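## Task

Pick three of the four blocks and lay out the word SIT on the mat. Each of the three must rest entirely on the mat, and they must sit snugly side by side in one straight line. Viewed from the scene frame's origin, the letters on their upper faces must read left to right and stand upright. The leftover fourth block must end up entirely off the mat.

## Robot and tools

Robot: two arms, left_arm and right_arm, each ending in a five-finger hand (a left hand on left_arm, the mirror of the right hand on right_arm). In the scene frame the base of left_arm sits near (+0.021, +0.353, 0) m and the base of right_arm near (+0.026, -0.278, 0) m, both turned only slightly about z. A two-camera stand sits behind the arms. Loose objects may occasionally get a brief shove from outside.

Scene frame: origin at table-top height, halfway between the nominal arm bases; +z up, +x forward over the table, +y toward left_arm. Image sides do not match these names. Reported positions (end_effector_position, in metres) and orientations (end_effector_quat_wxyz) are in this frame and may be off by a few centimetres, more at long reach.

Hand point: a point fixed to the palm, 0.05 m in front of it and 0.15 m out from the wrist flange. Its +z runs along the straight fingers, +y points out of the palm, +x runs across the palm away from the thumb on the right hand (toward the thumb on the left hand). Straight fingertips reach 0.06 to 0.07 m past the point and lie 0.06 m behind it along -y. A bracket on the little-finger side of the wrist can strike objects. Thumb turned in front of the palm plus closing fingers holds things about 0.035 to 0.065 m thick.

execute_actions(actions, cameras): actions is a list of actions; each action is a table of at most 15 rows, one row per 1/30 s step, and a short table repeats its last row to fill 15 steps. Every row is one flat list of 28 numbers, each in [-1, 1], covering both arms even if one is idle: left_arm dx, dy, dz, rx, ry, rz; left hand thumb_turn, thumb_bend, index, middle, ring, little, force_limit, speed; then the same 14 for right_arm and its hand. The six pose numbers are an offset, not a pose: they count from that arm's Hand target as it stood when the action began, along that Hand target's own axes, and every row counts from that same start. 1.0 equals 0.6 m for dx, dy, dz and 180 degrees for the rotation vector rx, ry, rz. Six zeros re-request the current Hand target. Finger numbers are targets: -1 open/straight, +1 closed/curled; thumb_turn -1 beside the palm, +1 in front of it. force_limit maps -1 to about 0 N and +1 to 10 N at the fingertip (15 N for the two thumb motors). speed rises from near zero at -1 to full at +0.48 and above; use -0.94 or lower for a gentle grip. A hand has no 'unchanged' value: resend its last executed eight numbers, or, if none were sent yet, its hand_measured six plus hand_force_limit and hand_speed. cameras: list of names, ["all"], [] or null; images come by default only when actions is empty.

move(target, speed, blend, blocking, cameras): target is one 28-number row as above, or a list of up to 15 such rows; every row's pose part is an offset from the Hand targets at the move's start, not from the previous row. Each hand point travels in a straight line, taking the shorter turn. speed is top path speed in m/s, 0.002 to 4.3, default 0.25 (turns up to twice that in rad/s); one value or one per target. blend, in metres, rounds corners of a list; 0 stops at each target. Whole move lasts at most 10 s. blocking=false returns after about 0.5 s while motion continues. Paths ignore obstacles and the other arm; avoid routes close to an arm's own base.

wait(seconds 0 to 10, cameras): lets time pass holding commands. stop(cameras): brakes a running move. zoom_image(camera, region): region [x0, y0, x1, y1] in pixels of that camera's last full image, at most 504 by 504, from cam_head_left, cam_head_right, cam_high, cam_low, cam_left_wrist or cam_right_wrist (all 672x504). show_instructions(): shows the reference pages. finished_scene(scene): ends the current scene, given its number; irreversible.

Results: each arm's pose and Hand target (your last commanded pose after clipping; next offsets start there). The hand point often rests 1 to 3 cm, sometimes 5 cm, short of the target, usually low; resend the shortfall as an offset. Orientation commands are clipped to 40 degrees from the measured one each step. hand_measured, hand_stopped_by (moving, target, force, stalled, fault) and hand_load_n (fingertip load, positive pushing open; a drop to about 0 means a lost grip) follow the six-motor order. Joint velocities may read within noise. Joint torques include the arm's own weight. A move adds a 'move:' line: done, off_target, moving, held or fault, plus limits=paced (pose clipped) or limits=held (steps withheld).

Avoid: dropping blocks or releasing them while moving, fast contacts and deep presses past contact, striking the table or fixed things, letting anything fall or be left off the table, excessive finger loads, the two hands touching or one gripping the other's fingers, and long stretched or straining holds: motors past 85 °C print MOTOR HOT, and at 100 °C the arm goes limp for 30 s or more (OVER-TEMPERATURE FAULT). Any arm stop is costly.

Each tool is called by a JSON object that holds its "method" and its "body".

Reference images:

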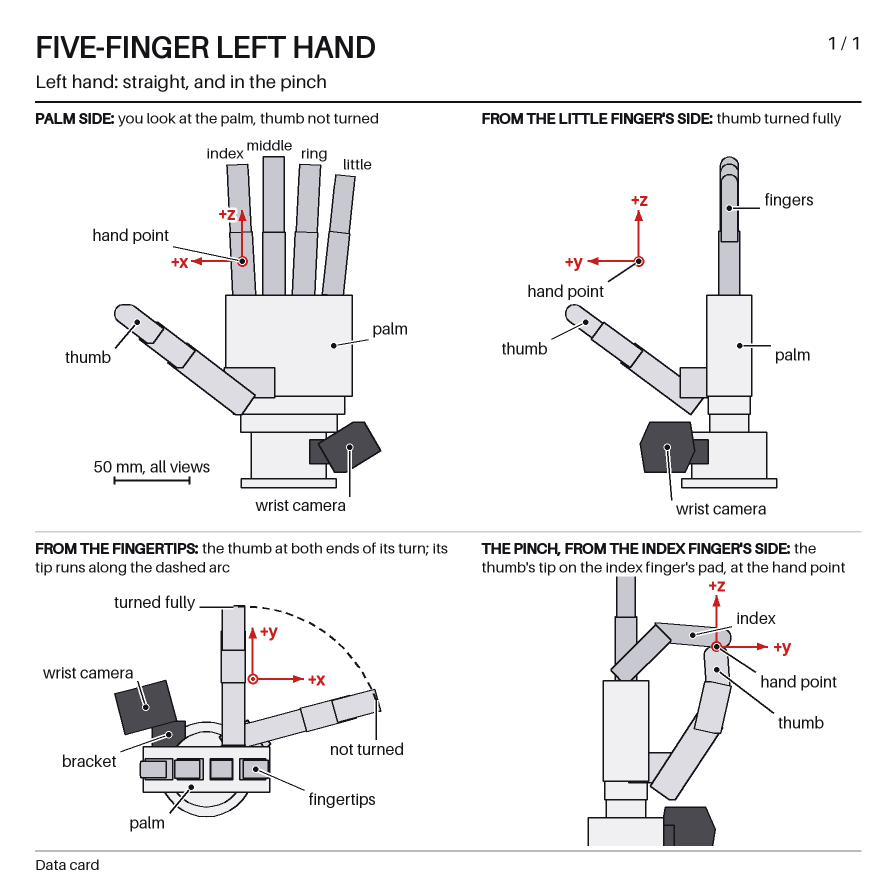

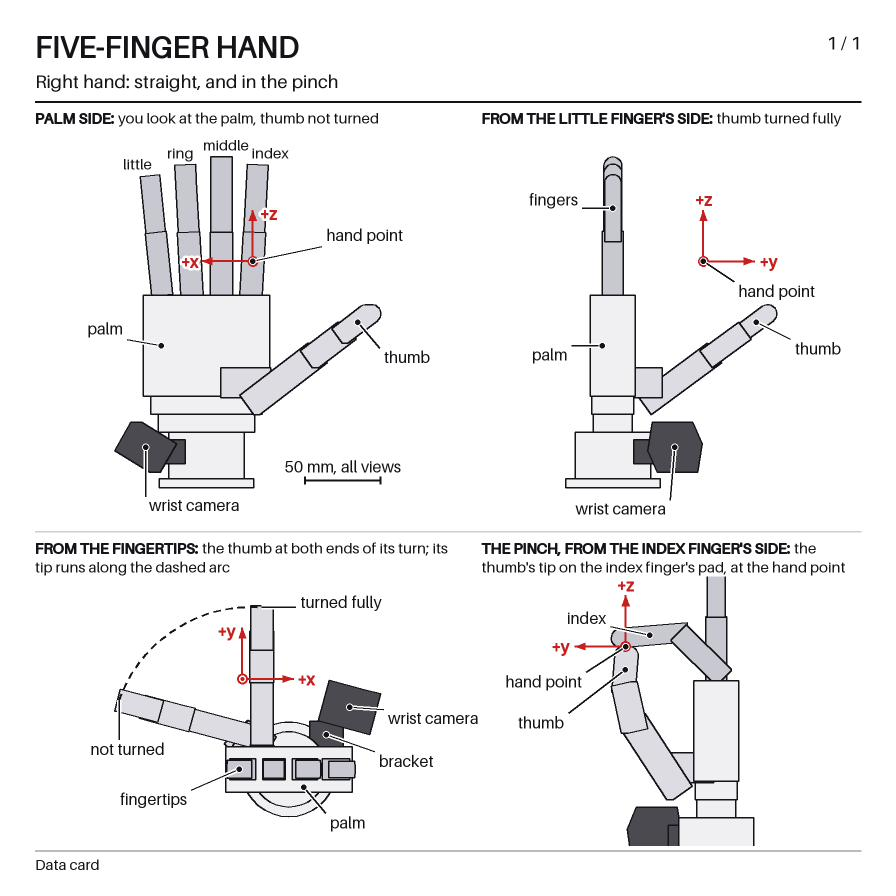

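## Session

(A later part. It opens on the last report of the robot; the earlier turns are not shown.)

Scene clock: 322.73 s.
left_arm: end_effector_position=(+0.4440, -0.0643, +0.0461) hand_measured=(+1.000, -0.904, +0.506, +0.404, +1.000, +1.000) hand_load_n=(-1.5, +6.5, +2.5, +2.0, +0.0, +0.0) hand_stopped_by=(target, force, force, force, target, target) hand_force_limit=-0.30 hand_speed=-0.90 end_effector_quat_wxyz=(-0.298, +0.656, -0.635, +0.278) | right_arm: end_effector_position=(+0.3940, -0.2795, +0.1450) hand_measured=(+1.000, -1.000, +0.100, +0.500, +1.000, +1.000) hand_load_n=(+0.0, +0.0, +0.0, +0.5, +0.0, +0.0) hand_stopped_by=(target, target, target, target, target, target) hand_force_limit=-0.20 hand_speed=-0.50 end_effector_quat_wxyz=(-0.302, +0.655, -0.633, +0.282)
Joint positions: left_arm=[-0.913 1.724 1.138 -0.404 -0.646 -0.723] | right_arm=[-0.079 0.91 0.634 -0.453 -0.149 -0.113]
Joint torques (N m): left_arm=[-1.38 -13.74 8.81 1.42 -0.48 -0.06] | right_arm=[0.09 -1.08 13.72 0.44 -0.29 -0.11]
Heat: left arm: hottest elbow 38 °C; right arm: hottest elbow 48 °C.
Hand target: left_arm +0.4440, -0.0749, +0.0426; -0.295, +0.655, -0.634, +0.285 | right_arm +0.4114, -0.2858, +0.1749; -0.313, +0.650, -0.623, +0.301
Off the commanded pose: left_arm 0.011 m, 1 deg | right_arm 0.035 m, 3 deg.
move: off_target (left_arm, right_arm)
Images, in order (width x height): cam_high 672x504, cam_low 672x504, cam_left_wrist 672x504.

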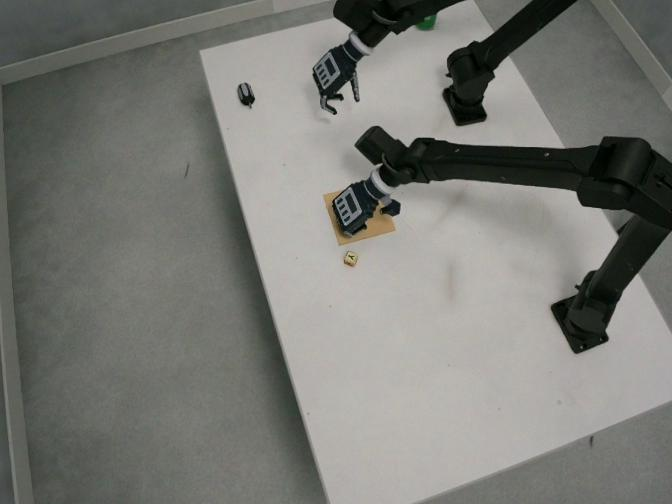

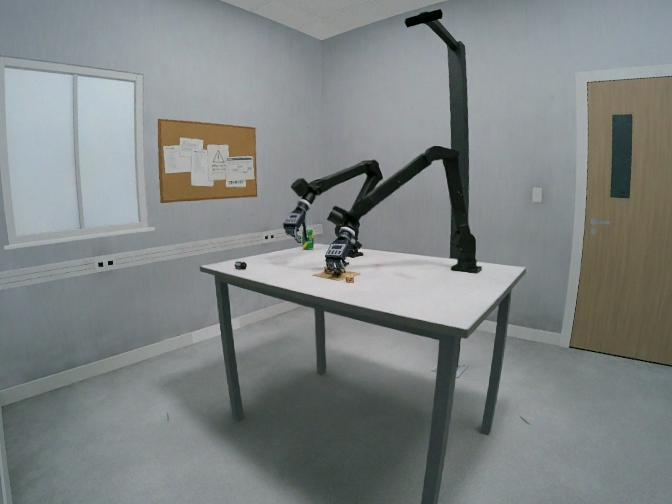

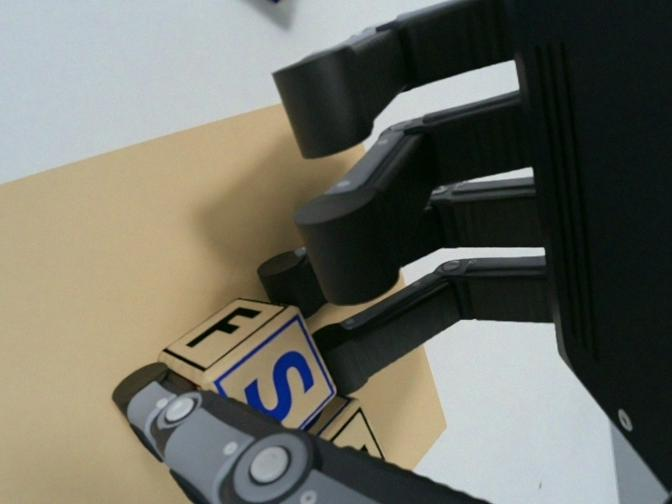

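{"method": "move", "body": {"target": [[0,-0.0687,-0.0606,0,0,0,1,-0.4,0.6,0.5,1,1,-0.3,-0.9,0,0,0,0,0,0,1,-1,0.1,0.5,1,1,-0.2,-0.5],[0.016,-0.0741,-0.0546,0,0,0,1,-0.4,0.6,0.5,1,1,-0.3,-0.9,0,0,0,0,0,0,1,-1,0.1,0.5,1,1,-0.2,-0.5]], "speed": 0.08, "cameras": ["cam_left_wrist"]}}

{"method": "zoom_image", "body": {"camera": "cam_left_wrist", "region": [200, 290, 430, 480]}}

Scene clock: 326.00 s.
left_arm: end_effector_position=(+0.4415, -0.0648, +0.0811) hand_measured=(+1.000, -0.904, +0.506, +0.404, +1.000, +1.000) hand_load_n=(-1.0, +6.0, +3.0, +2.5, +0.0, +0.0) hand_stopped_by=(target, force, force, force, target, target) hand_force_limit=-0.30 hand_speed=-0.90 end_effector_quat_wxyz=(-0.299, +0.655, -0.640, +0.268) | right_arm: end_effector_position=(+0.3940, -0.2795, +0.1450) hand_measured=(+1.000, -1.000, +0.100, +0.500, +1.000, +1.000) hand_load_n=(+0.0, +0.0, +0.0, +0.0, +0.0, +0.0) hand_stopped_by=(target, target, target, target, target, target) hand_force_limit=-0.20 hand_speed=-0.50 end_effector_quat_wxyz=(-0.302, +0.655, -0.633, +0.282)
Joint positions: left_arm=[-0.917 1.682 1.196 -0.528 -0.647 -0.727] | right_arm=[-0.079 0.91 0.634 -0.453 -0.149 -0.113]
Joint torques (N m): left_arm=[-1.44 -14.33 12.79 0.38 -0.54 -0.05] | right_arm=[-0.5 -1.44 13.68 0.7 -0.27 -0.07]
Heat: left arm: hottest elbow 38 °C; right arm: hottest elbow 48 °C.
Hand target: left_arm +0.4493, -0.0845, +0.0976; -0.295, +0.655, -0.634, +0.285 | right_arm +0.4114, -0.2858, +0.1749; -0.313, +0.650, -0.623, +0.301
Off the commanded pose: left_arm 0.027 m, 2 deg | right_arm 0.035 m, 3 deg.
move: off_target (left_arm, right_arm)
Images, in order (width x height): cam_left_wrist 672x504.

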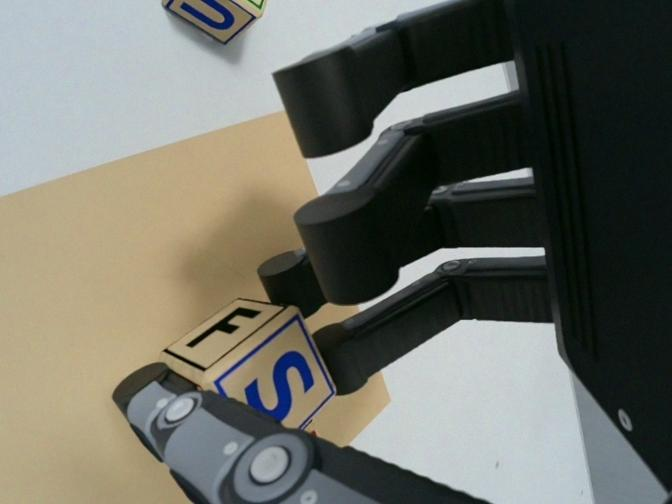

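Scaled by 2.191.

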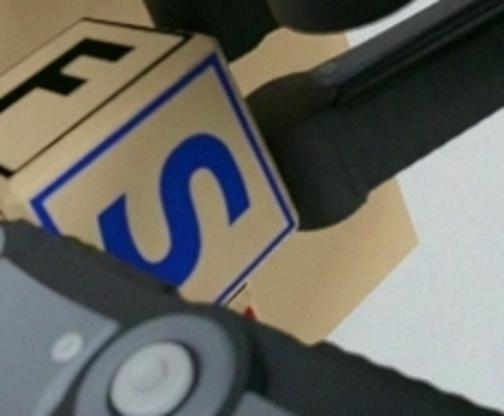

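{"method": "move", "body": {"target": [-0.0267,-0.0107,0.0121,0,0,0,1,-0.4,0.6,0.5,1,1,-0.3,-0.9,0,0,0,0,0,0,1,-1,0.1,0.5,1,1,-0.2,-0.5], "speed": 0.06}}

Scene clock: 327.67 s.
left_arm: end_effector_position=(+0.4455, -0.0613, +0.0805) hand_measured=(+1.000, -0.904, +0.506, +0.404, +1.000, +1.000) hand_load_n=(-1.5, +6.0, +3.0, +2.5, +0.0, +0.0) hand_stopped_by=(target, force, force, force, target, target) hand_force_limit=-0.30 hand_speed=-0.90 end_effector_quat_wxyz=(-0.296, +0.654, -0.643, +0.266) | right_arm: end_effector_position=(+0.3940, -0.2795, +0.1450) hand_measured=(+1.000, -1.000, +0.100, +0.500, +1.000, +1.000) hand_load_n=(+0.0, +0.0, +0.0, +0.0, +0.0, +0.0) hand_stopped_by=(target, target, target, target, target, target) hand_force_limit=-0.20 hand_speed=-0.50 end_effector_quat_wxyz=(-0.302, +0.655, -0.633, +0.282)
Joint positions: left_arm=[-0.903 1.682 1.196 -0.523 -0.632 -0.71] | right_arm=[-0.079 0.91 0.634 -0.453 -0.149 -0.113]
Joint torques (N m): left_arm=[0.32 -15.91 10.63 1.28 -0.41 0.07] | right_arm=[0.21 -1.26 13.44 0.8 -0.25 -0.11]
Heat: left arm: hottest elbow 38 °C; right arm: hottest elbow 48 °C.
Hand target: left_arm +0.4585, -0.0681, +0.0976; -0.295, +0.655, -0.634, +0.285 | right_arm +0.4114, -0.2858, +0.1749; -0.313, +0.650, -0.623, +0.301
Off the commanded pose: left_arm 0.022 m, 2 deg | right_arm 0.035 m, 3 deg.
move: off_target (left_arm, right_arm)

{"method": "move", "body": {"target": [-0.0037,0.0709,0.0581,0,0,0,1,-0.4,0.6,0.5,1,1,-0.3,-0.9,0,0,0,0,0,0,1,-1,0.1,0.5,1,1,-0.2,-0.5], "speed": 0.05, "cameras": ["cam_left_wrist","cam_low","cam_high"]}}

{"method": "zoom_image", "body": {"camera": "cam_low", "region": [310, 240, 370, 290]}}

{"method": "zoom_image", "body": {"camera": "cam_left_wrist", "region": [200, 290, 430, 480]}}

Scene clock: 329.60 s.
left_arm: end_effector_position=(+0.4517, -0.0688, +0.0477) hand_measured=(+1.000, -0.904, +0.506, +0.404, +1.000, +1.000) hand_load_n=(-1.0, +6.0, +3.0, +2.5, +0.0, +0.0) hand_stopped_by=(target, force, force, force, target, target) hand_force_limit=-0.30 hand_speed=-0.90 end_effector_quat_wxyz=(-0.294, +0.655, -0.635, +0.286) | right_arm: end_effector_position=(+0.3940, -0.2795, +0.1450) hand_measured=(+1.000, -1.000, +0.100, +0.500, +1.000, +1.000) hand_load_n=(+0.0, +0.0, +0.0, +0.0, +0.0, +0.0) hand_stopped_by=(target, target, target, target, target, target) hand_force_limit=-0.20 hand_speed=-0.50 end_effector_quat_wxyz=(-0.302, +0.655, -0.633, +0.282)
Joint positions: left_arm=[-0.903 1.733 1.148 -0.381 -0.632 -0.708] | right_arm=[-0.079 0.91 0.634 -0.453 -0.149 -0.113]
Joint torques (N m): left_arm=[0.32 -14.68 7.79 1.37 -0.41 0.08] | right_arm=[0.56 -0.73 13.48 0.76 -0.28 -0.08]
Heat: left arm: hottest elbow 38 °C; right arm: hottest elbow 48 °C.
Hand target: left_arm +0.4563, -0.0660, +0.0428; -0.295, +0.655, -0.634, +0.285 | right_arm +0.4114, -0.2858, +0.1749; -0.313, +0.650, -0.623, +0.301
Off the commanded pose: left_arm 0.007 m, 0 deg | right_arm 0.035 m, 3 deg.
move: off_target (right_arm)
Images, in order (width x height): cam_high 672x504, cam_low 672x504, cam_left_wrist 672x504.

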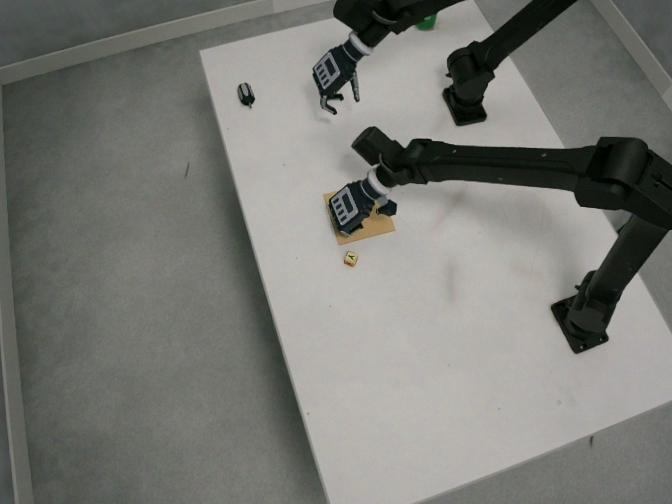

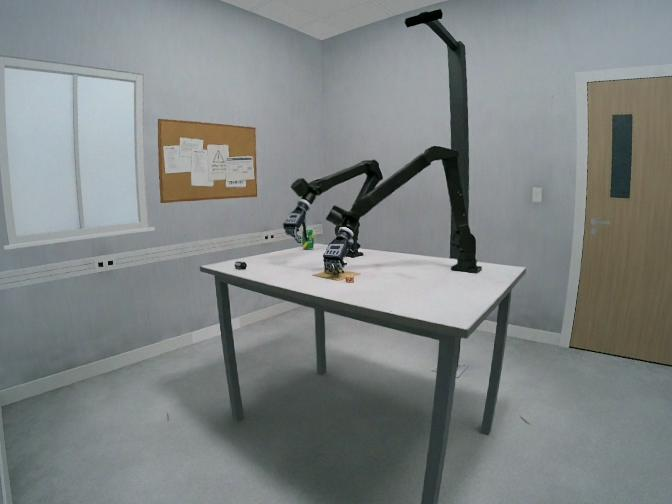

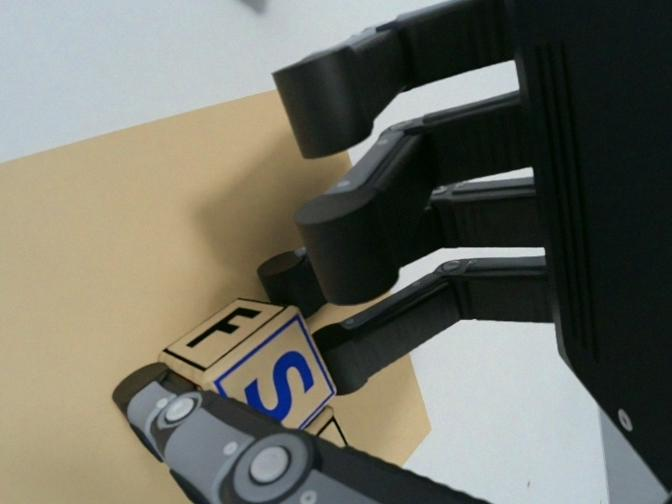

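Scaled by 8.400.

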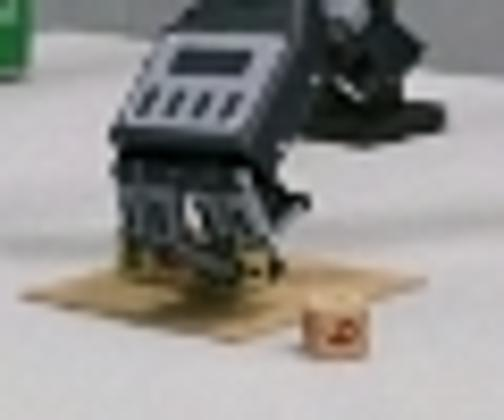

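Scaled by 2.191.

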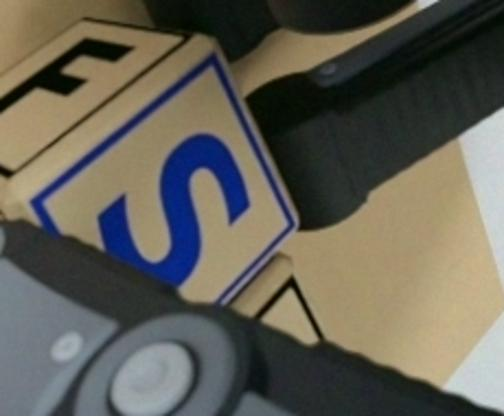

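{"method": "move", "body": {"target": [[0,-0.0687,-0.0606,0,0,0,1,-0.4,0.6,0.5,1,1,-0.3,-0.9,0,0,0,0,0,0,1,-1,0.1,0.5,1,1,-0.2,-0.5],[0.0172,-0.0567,-0.0743,0,0,0,1,-0.4,0.6,0.5,1,1,-0.3,-0.9,0,0,0,0,0,0,1,-1,0.1,0.5,1,1,-0.2,-0.5]], "speed": 0.08}}

Scene clock: 332.07 s.
left_arm: end_effector_position=(+0.4364, -0.0558, +0.0710) hand_measured=(+1.000, -0.904, +0.506, +0.404, +1.000, +1.000) hand_load_n=(-1.0, +6.0, +3.0, +2.5, +0.0, +0.0) hand_stopped_by=(target, force, force, force, target, target) hand_force_limit=-0.30 hand_speed=-0.90 end_effector_quat_wxyz=(-0.299, +0.654, -0.644, +0.260) | right_arm: end_effector_position=(+0.3940, -0.2795, +0.1450) hand_measured=(+1.000, -1.000, +0.100, +0.500, +1.000, +1.000) hand_load_n=(+0.0, -0.5, +0.0, +0.0, +0.0, +0.0) hand_stopped_by=(target, target, target, target, target, target) hand_force_limit=-0.20 hand_speed=-0.50 end_effector_quat_wxyz=(-0.302, +0.655, -0.633, +0.282)
Joint positions: left_arm=[-0.913 1.678 1.167 -0.519 -0.643 -0.722] | right_arm=[-0.079 0.91 0.634 -0.453 -0.149 -0.113]
Joint torques (N m): left_arm=[-1.44 -15.68 12.78 0.34 -0.59 -0.06] | right_arm=[0.03 -0.09 13.53 0.73 -0.27 -0.13]
Heat: left arm: hottest elbow 38 °C; right arm: hottest elbow 48 °C.
Hand target: left_arm +0.4459, -0.0766, +0.0977; -0.295, +0.655, -0.634, +0.285 | right_arm +0.4114, -0.2858, +0.1749; -0.313, +0.650, -0.623, +0.301
Off the commanded pose: left_arm 0.035 m, 3 deg | right_arm 0.035 m, 3 deg.
move: off_target (left_arm, right_arm)

{"method": "move", "body": {"target": [-0.0012,0.0695,0.0597,0,0,0,1,-0.4,0.6,0.5,1,1,-0.3,-0.9,0,0,0,0,0,0,1,-1,0.1,0.5,1,1,-0.2,-0.5], "speed": 0.05, "cameras": ["cam_left_wrist"]}}

{"method": "zoom_image", "body": {"camera": "cam_left_wrist", "region": [200, 290, 430, 480]}}

Scene clock: 334.07 s.
left_arm: end_effector_position=(+0.4480, -0.0697, +0.0471) hand_measured=(+1.000, -0.904, +0.506, +0.404, +1.000, +1.000) hand_load_n=(-1.5, +6.0, +3.0, +2.5, +0.0, +0.0) hand_stopped_by=(target, force, force, force, target, target) hand_force_limit=-0.30 hand_speed=-0.90 end_effector_quat_wxyz=(-0.297, +0.656, -0.634, +0.281) | right_arm: end_effector_position=(+0.3940, -0.2795, +0.1450) hand_measured=(+1.000, -1.000, +0.100, +0.500, +1.000, +1.000) hand_load_n=(+0.0, +0.0, +0.0, +0.0, +0.0, +0.0) hand_stopped_by=(target, target, target, target, target, target) hand_force_limit=-0.20 hand_speed=-0.50 end_effector_quat_wxyz=(-0.302, +0.655, -0.633, +0.282)
Joint positions: left_arm=[-0.913 1.735 1.154 -0.403 -0.645 -0.724] | right_arm=[-0.079 0.91 0.634 -0.453 -0.149 -0.113]
Joint torques (N m): left_arm=[-1.38 -14.68 7.82 1.33 -0.54 -0.05] | right_arm=[-0.03 -1.38 13.7 0.79 -0.22 -0.04]
Heat: left arm: hottest elbow 38 °C; right arm: hottest elbow 48 °C.
Hand target: left_arm +0.4450, -0.0759, +0.0427; -0.295, +0.655, -0.634, +0.285 | right_arm +0.4114, -0.2858, +0.1749; -0.313, +0.650, -0.623, +0.301
Off the commanded pose: left_arm 0.008 m, 1 deg | right_arm 0.035 m, 3 deg.
move: off_target (right_arm)
Images, in order (width x height): cam_left_wrist 672x504.

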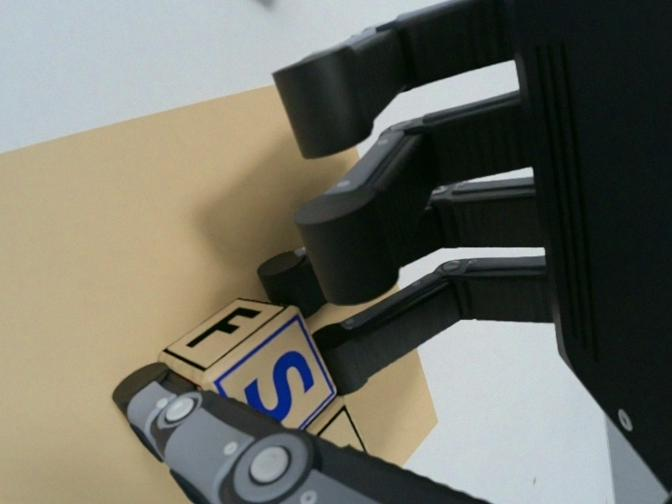

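Scaled by 2.191.

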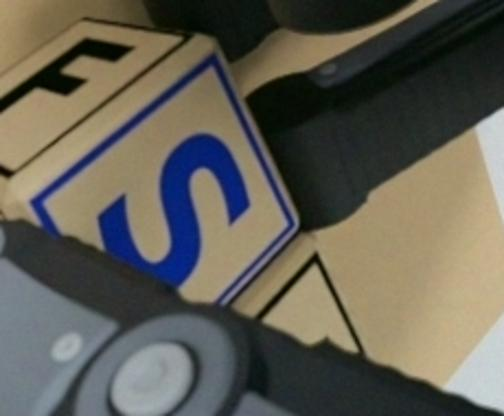

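{"method": "move", "body": {"target": [0,0,0,0,0,0,1,-1,0.22,0.22,1,1,-0.2,-0.7,0,0,0,0,0,0,1,-1,0.1,0.5,1,1,-0.2,-0.5], "cameras": ["cam_left_wrist"]}}

{"method": "zoom_image", "body": {"camera": "cam_left_wrist", "region": [200, 290, 430, 480]}}

Scene clock: 335.07 s.
left_arm: end_effector_position=(+0.4479, -0.0699, +0.0472) hand_measured=(+1.000, -1.000, +0.220, +0.220, +1.000, +1.000) hand_load_n=(+0.0, +0.0, +0.5, -0.5, +0.0, +0.0) hand_stopped_by=(target, target, target, target, target, target) hand_force_limit=-0.20 hand_speed=-0.70 end_effector_quat_wxyz=(-0.297, +0.656, -0.634, +0.281) | right_arm: end_effector_position=(+0.3940, -0.2795, +0.1450) hand_measured=(+1.000, -1.000, +0.100, +0.500, +1.000, +1.000) hand_load_n=(+0.0, +0.0, +0.0, +0.0, +0.0, +0.0) hand_stopped_by=(target, target, target, target, target, target) hand_force_limit=-0.20 hand_speed=-0.50 end_effector_quat_wxyz=(-0.302, +0.655, -0.633, +0.282)
Joint positions: left_arm=[-0.913 1.735 1.154 -0.402 -0.645 -0.724] | right_arm=[-0.079 0.91 0.634 -0.453 -0.149 -0.113]
Joint torques (N m): left_arm=[-1.38 -14.68 7.83 1.33 -0.53 -0.06] | right_arm=[-0.03 -0.79 13.55 0.84 -0.3 -0.13]
Heat: left arm: hottest elbow 38 °C; right arm: hottest elbow 48 °C.
Hand target: left_arm +0.4448, -0.0759, +0.0427; -0.295, +0.655, -0.634, +0.285 | right_arm +0.4114, -0.2858, +0.1749; -0.313, +0.650, -0.623, +0.301
Off the commanded pose: left_arm 0.008 m, 1 deg | right_arm 0.035 m, 3 deg.
move: off_target (right_arm)
Images, in order (width x height): cam_left_wrist 672x504.

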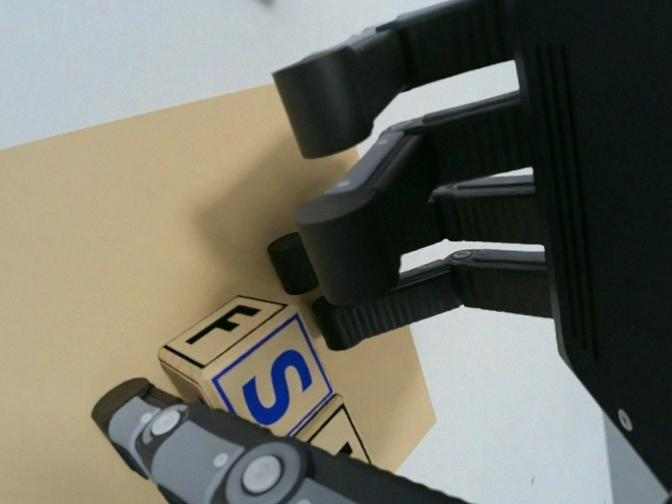

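Scaled by 2.191.

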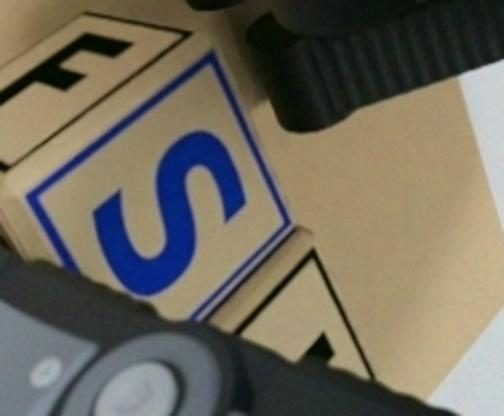

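{"method": "move", "body": {"target": [0.0097,-0.0435,-0.0262,0,0,0,1,-1,0.22,0.22,1,1,-0.2,-0.7,0,0,0,0,0,0,1,-1,0.1,0.5,1,1,-0.2,-0.5], "speed": 0.08, "cameras": ["cam_left_wrist"]}}

Scene clock: 336.50 s.
left_arm: end_effector_position=(+0.4421, -0.0627, +0.0460) hand_measured=(+1.000, -1.000, +0.220, +0.220, +1.000, +1.000) hand_load_n=(+0.0, +0.0, +0.0, +0.0, +0.0, +0.0) hand_stopped_by=(target, target, target, target, target, target) hand_force_limit=-0.20 hand_speed=-0.70 end_effector_quat_wxyz=(-0.300, +0.655, -0.642, +0.262) | right_arm: end_effector_position=(+0.3940, -0.2795, +0.1450) hand_measured=(+1.000, -1.000, +0.100, +0.500, +1.000, +1.000) hand_load_n=(+0.0, +0.0, +0.0, +0.0, +0.5, +0.0) hand_stopped_by=(target, target, target, target, target, target) hand_force_limit=-0.20 hand_speed=-0.50 end_effector_quat_wxyz=(-0.302, +0.655, -0.633, +0.282)
Joint positions: left_arm=[-0.913 1.731 1.162 -0.457 -0.645 -0.725] | right_arm=[-0.079 0.91 0.634 -0.453 -0.149 -0.113]
Joint torques (N m): left_arm=[-1.26 -16.67 11.97 0.27 -0.48 -0.01] | right_arm=[0.62 -1.55 13.55 0.66 -0.27 -0.07]
Heat: left arm: hottest elbow 38 °C; right arm: hottest elbow 48 °C.
Hand target: left_arm +0.4506, -0.0817, +0.0727; -0.295, +0.655, -0.634, +0.285 | right_arm +0.4114, -0.2858, +0.1749; -0.313, +0.650, -0.623, +0.301
Off the commanded pose: left_arm 0.034 m, 3 deg | right_arm 0.035 m, 3 deg.
move: off_target (left_arm, right_arm)
Images, in order (width x height): cam_left_wrist 672x504.

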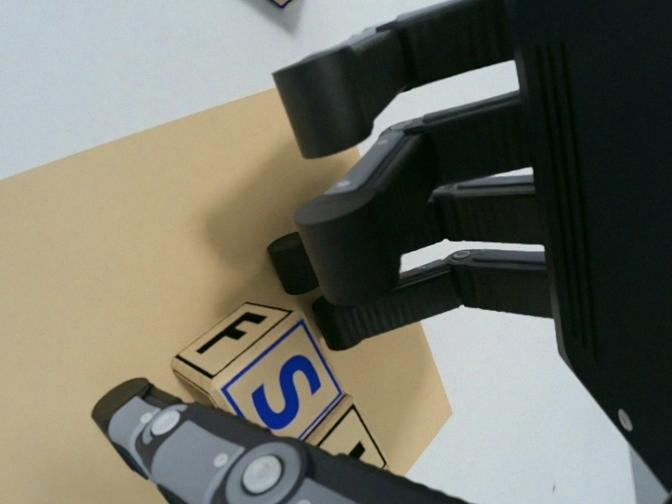

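{"method": "move", "body": {"target": [0,-0.0749,-0.0661,0,0,0,1,-1,0.22,0.22,1,1,-0.2,-0.7,0,0,0,0,0,0,1,-1,0.1,0.5,1,1,-0.2,-0.5], "speed": 0.12, "cameras": ["cam_left_wrist","cam_low","cam_high"]}}

{"method": "zoom_image", "body": {"camera": "cam_low", "region": [320, 245, 360, 285]}}

{"method": "zoom_image", "body": {"camera": "cam_left_wrist", "region": [120, 270, 420, 490]}}

Scene clock: 337.87 s.
left_arm: end_effector_position=(+0.4431, -0.0640, +0.1081) hand_measured=(+1.000, -1.000, +0.220, +0.220, +1.000, +1.000) hand_load_n=(+0.0, +0.0, +0.0, +0.0, +0.0, +0.0) hand_stopped_by=(target, target, target, target, target, target) hand_force_limit=-0.20 hand_speed=-0.70 end_effector_quat_wxyz=(-0.299, +0.655, -0.642, +0.263) | right_arm: end_effector_position=(+0.3940, -0.2795, +0.1450) hand_measured=(+1.000, -1.000, +0.100, +0.500, +1.000, +1.000) hand_load_n=(+0.0, +0.0, +0.0, +0.0, +0.0, +0.0) hand_stopped_by=(target, target, target, target, target, target) hand_force_limit=-0.20 hand_speed=-0.50 end_effector_quat_wxyz=(-0.302, +0.655, -0.633, +0.282)
Joint positions: left_arm=[-0.913 1.656 1.244 -0.611 -0.645 -0.725] | right_arm=[-0.079 0.91 0.634 -0.453 -0.149 -0.113]
Joint torques (N m): left_arm=[-1.2 -15.56 13.01 0.39 -0.48 -0.01] | right_arm=[-0.26 -1.32 13.39 0.57 -0.29 -0.06]
Heat: left arm: hottest elbow 38 °C; right arm: hottest elbow 48 °C.
Hand target: left_arm +0.4507, -0.0817, +0.1326; -0.295, +0.655, -0.634, +0.285 | right_arm +0.4114, -0.2858, +0.1749; -0.313, +0.650, -0.623, +0.301
Off the commanded pose: left_arm 0.031 m, 3 deg | right_arm 0.035 m, 3 deg.
move: off_target (left_arm, right_arm)
Images, in order (width x height): cam_high 672x504, cam_low 672x504, cam_left_wrist 672x504.

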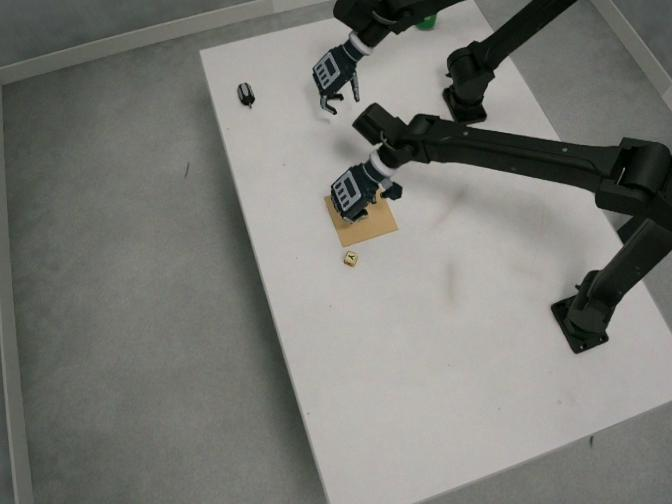

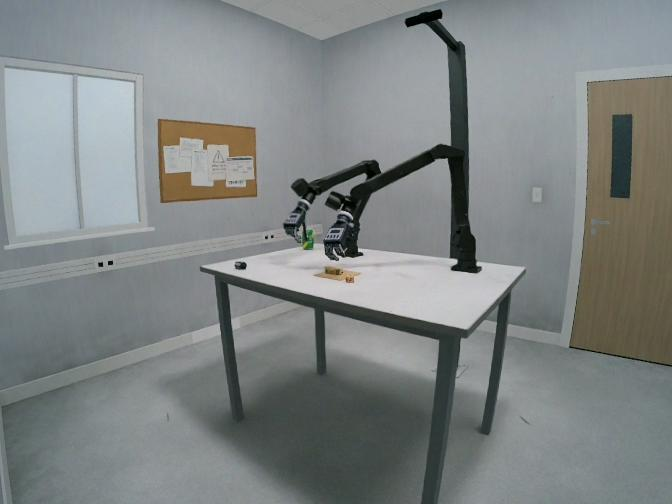

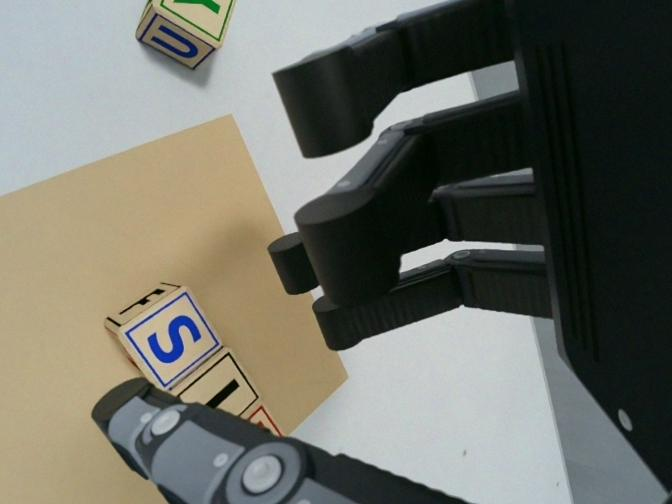

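Scaled by 12.600.

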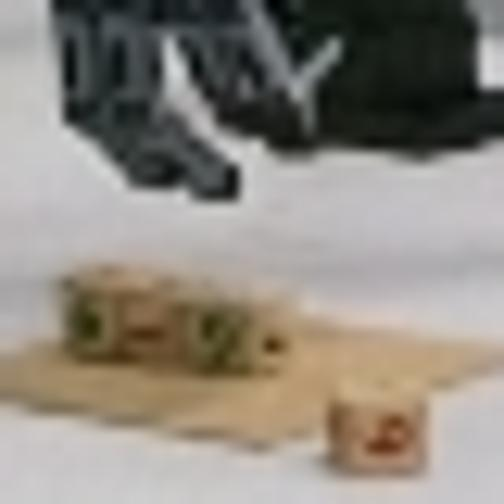

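Scaled by 1.680.

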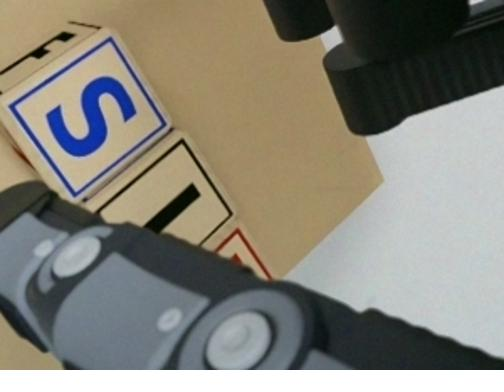

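{"method": "zoom_image", "body": {"camera": "cam_left_wrist", "region": [120, 280, 300, 440]}}

{"method": "move", "body": {"target": [-0.30,-0.0749,-0.0661,0,0,0,1,-1,0.22,0.22,1,1,-0.2,-0.7,0,0,0,0,0,0,1,-1,0.1,0.5,1,1,-0.2,-0.5], "speed": 0.25, "cameras": ["cam_low","cam_high","cam_head_left"]}}

{"method": "zoom_image", "body": {"camera": "cam_low", "region": [320, 245, 360, 285]}}

{"method": "zoom_image", "body": {"camera": "cam_high", "region": [315, 175, 405, 265]}}

{"method": "zoom_image", "body": {"camera": "cam_head_left", "region": [350, 270, 430, 330]}}

Scaled by 2.800.

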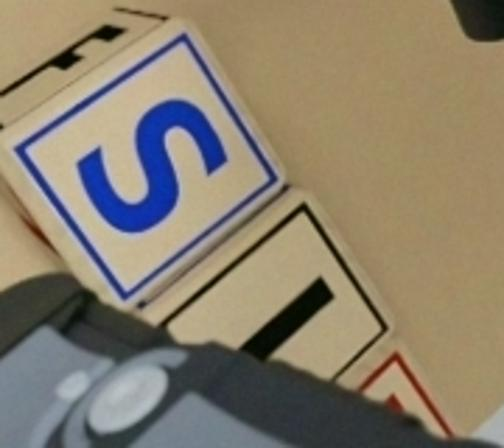

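Scene clock: 339.93 s.
left_arm: end_effector_position=(+0.4428, +0.0943, +0.1906) hand_measured=(+1.000, -1.000, +0.220, +0.220, +1.000, +1.000) hand_load_n=(+0.0, +0.0, +0.0, +0.0, +0.0, +0.0) hand_stopped_by=(target, target, target, target, target, target) hand_force_limit=-0.20 hand_speed=-0.70 end_effector_quat_wxyz=(-0.293, +0.656, -0.636, +0.283) | right_arm: end_effector_position=(+0.3940, -0.2795, +0.1450) hand_measured=(+1.000, -1.000, +0.100, +0.500, +1.000, +1.000) hand_load_n=(+0.0, +0.0, +0.0, +0.0, +0.0, +0.0) hand_stopped_by=(target, target, target, target, target, target) hand_force_limit=-0.20 hand_speed=-0.50 end_effector_quat_wxyz=(-0.302, +0.655, -0.633, +0.282)
Joint positions: left_arm=[-0.653 1.265 1.024 -0.61 -0.476 -0.48] | right_arm=[-0.079 0.91 0.634 -0.453 -0.149 -0.113]
Joint torques (N m): left_arm=[0.26 -10.23 9.33 1.22 -0.26 0.09] | right_arm=[0.03 -1.26 13.65 0.54 -0.25 -0.08]
Heat: left arm: hottest elbow 38 °C; right arm: hottest elbow 48 °C.
Hand target: left_arm +0.4449, +0.0982, +0.1926; -0.295, +0.655, -0.634, +0.285 | right_arm +0.4114, -0.2858, +0.1749; -0.313, +0.650, -0.623, +0.301
Off the commanded pose: left_arm 0.005 m, 0 deg | right_arm 0.035 m, 3 deg.
move: off_target (right_arm)
Images, in order (width x height): cam_head_left 672x504, cam_high 672x504, cam_low 672x504.

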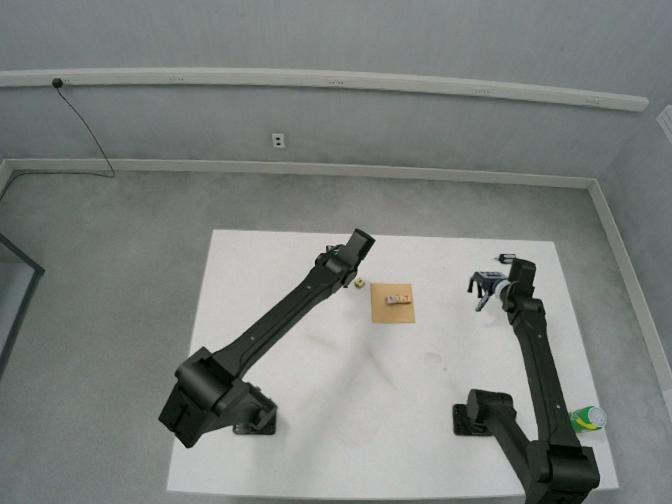

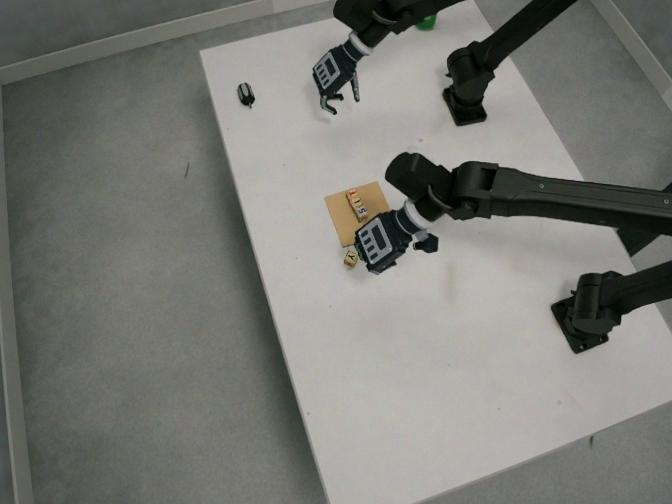

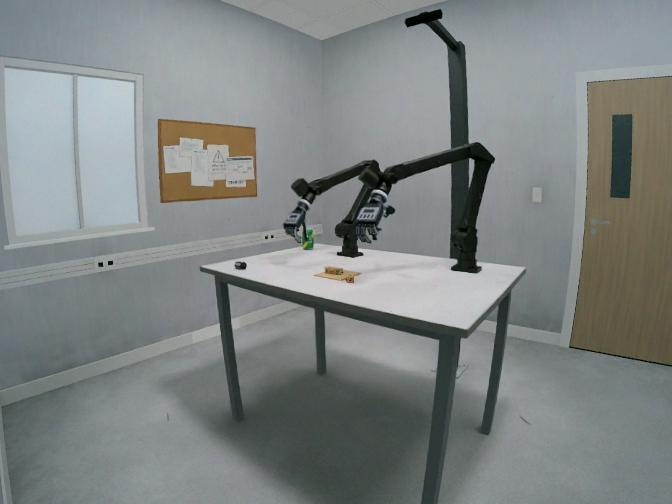

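Scaled by 12.600.

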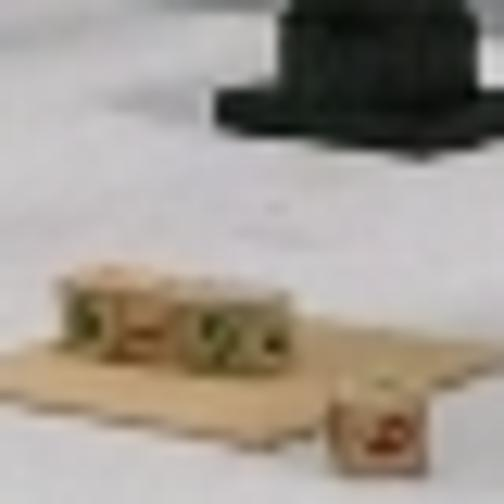

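Scaled by 5.600.

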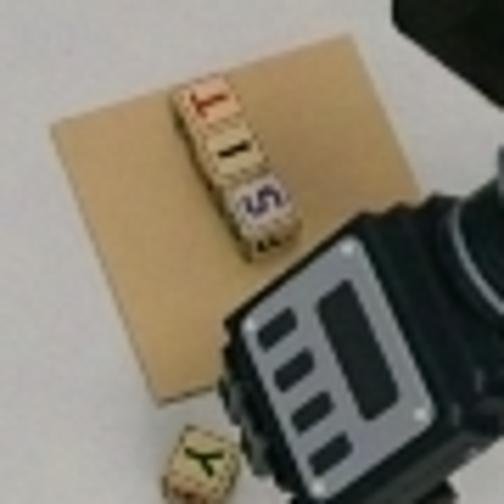

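Scaled by 6.300.

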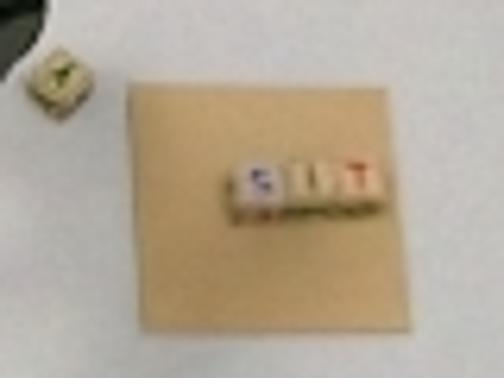

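{"method": "finished_scene", "body": {"scene": 2}}

The scene is finished: the task was done.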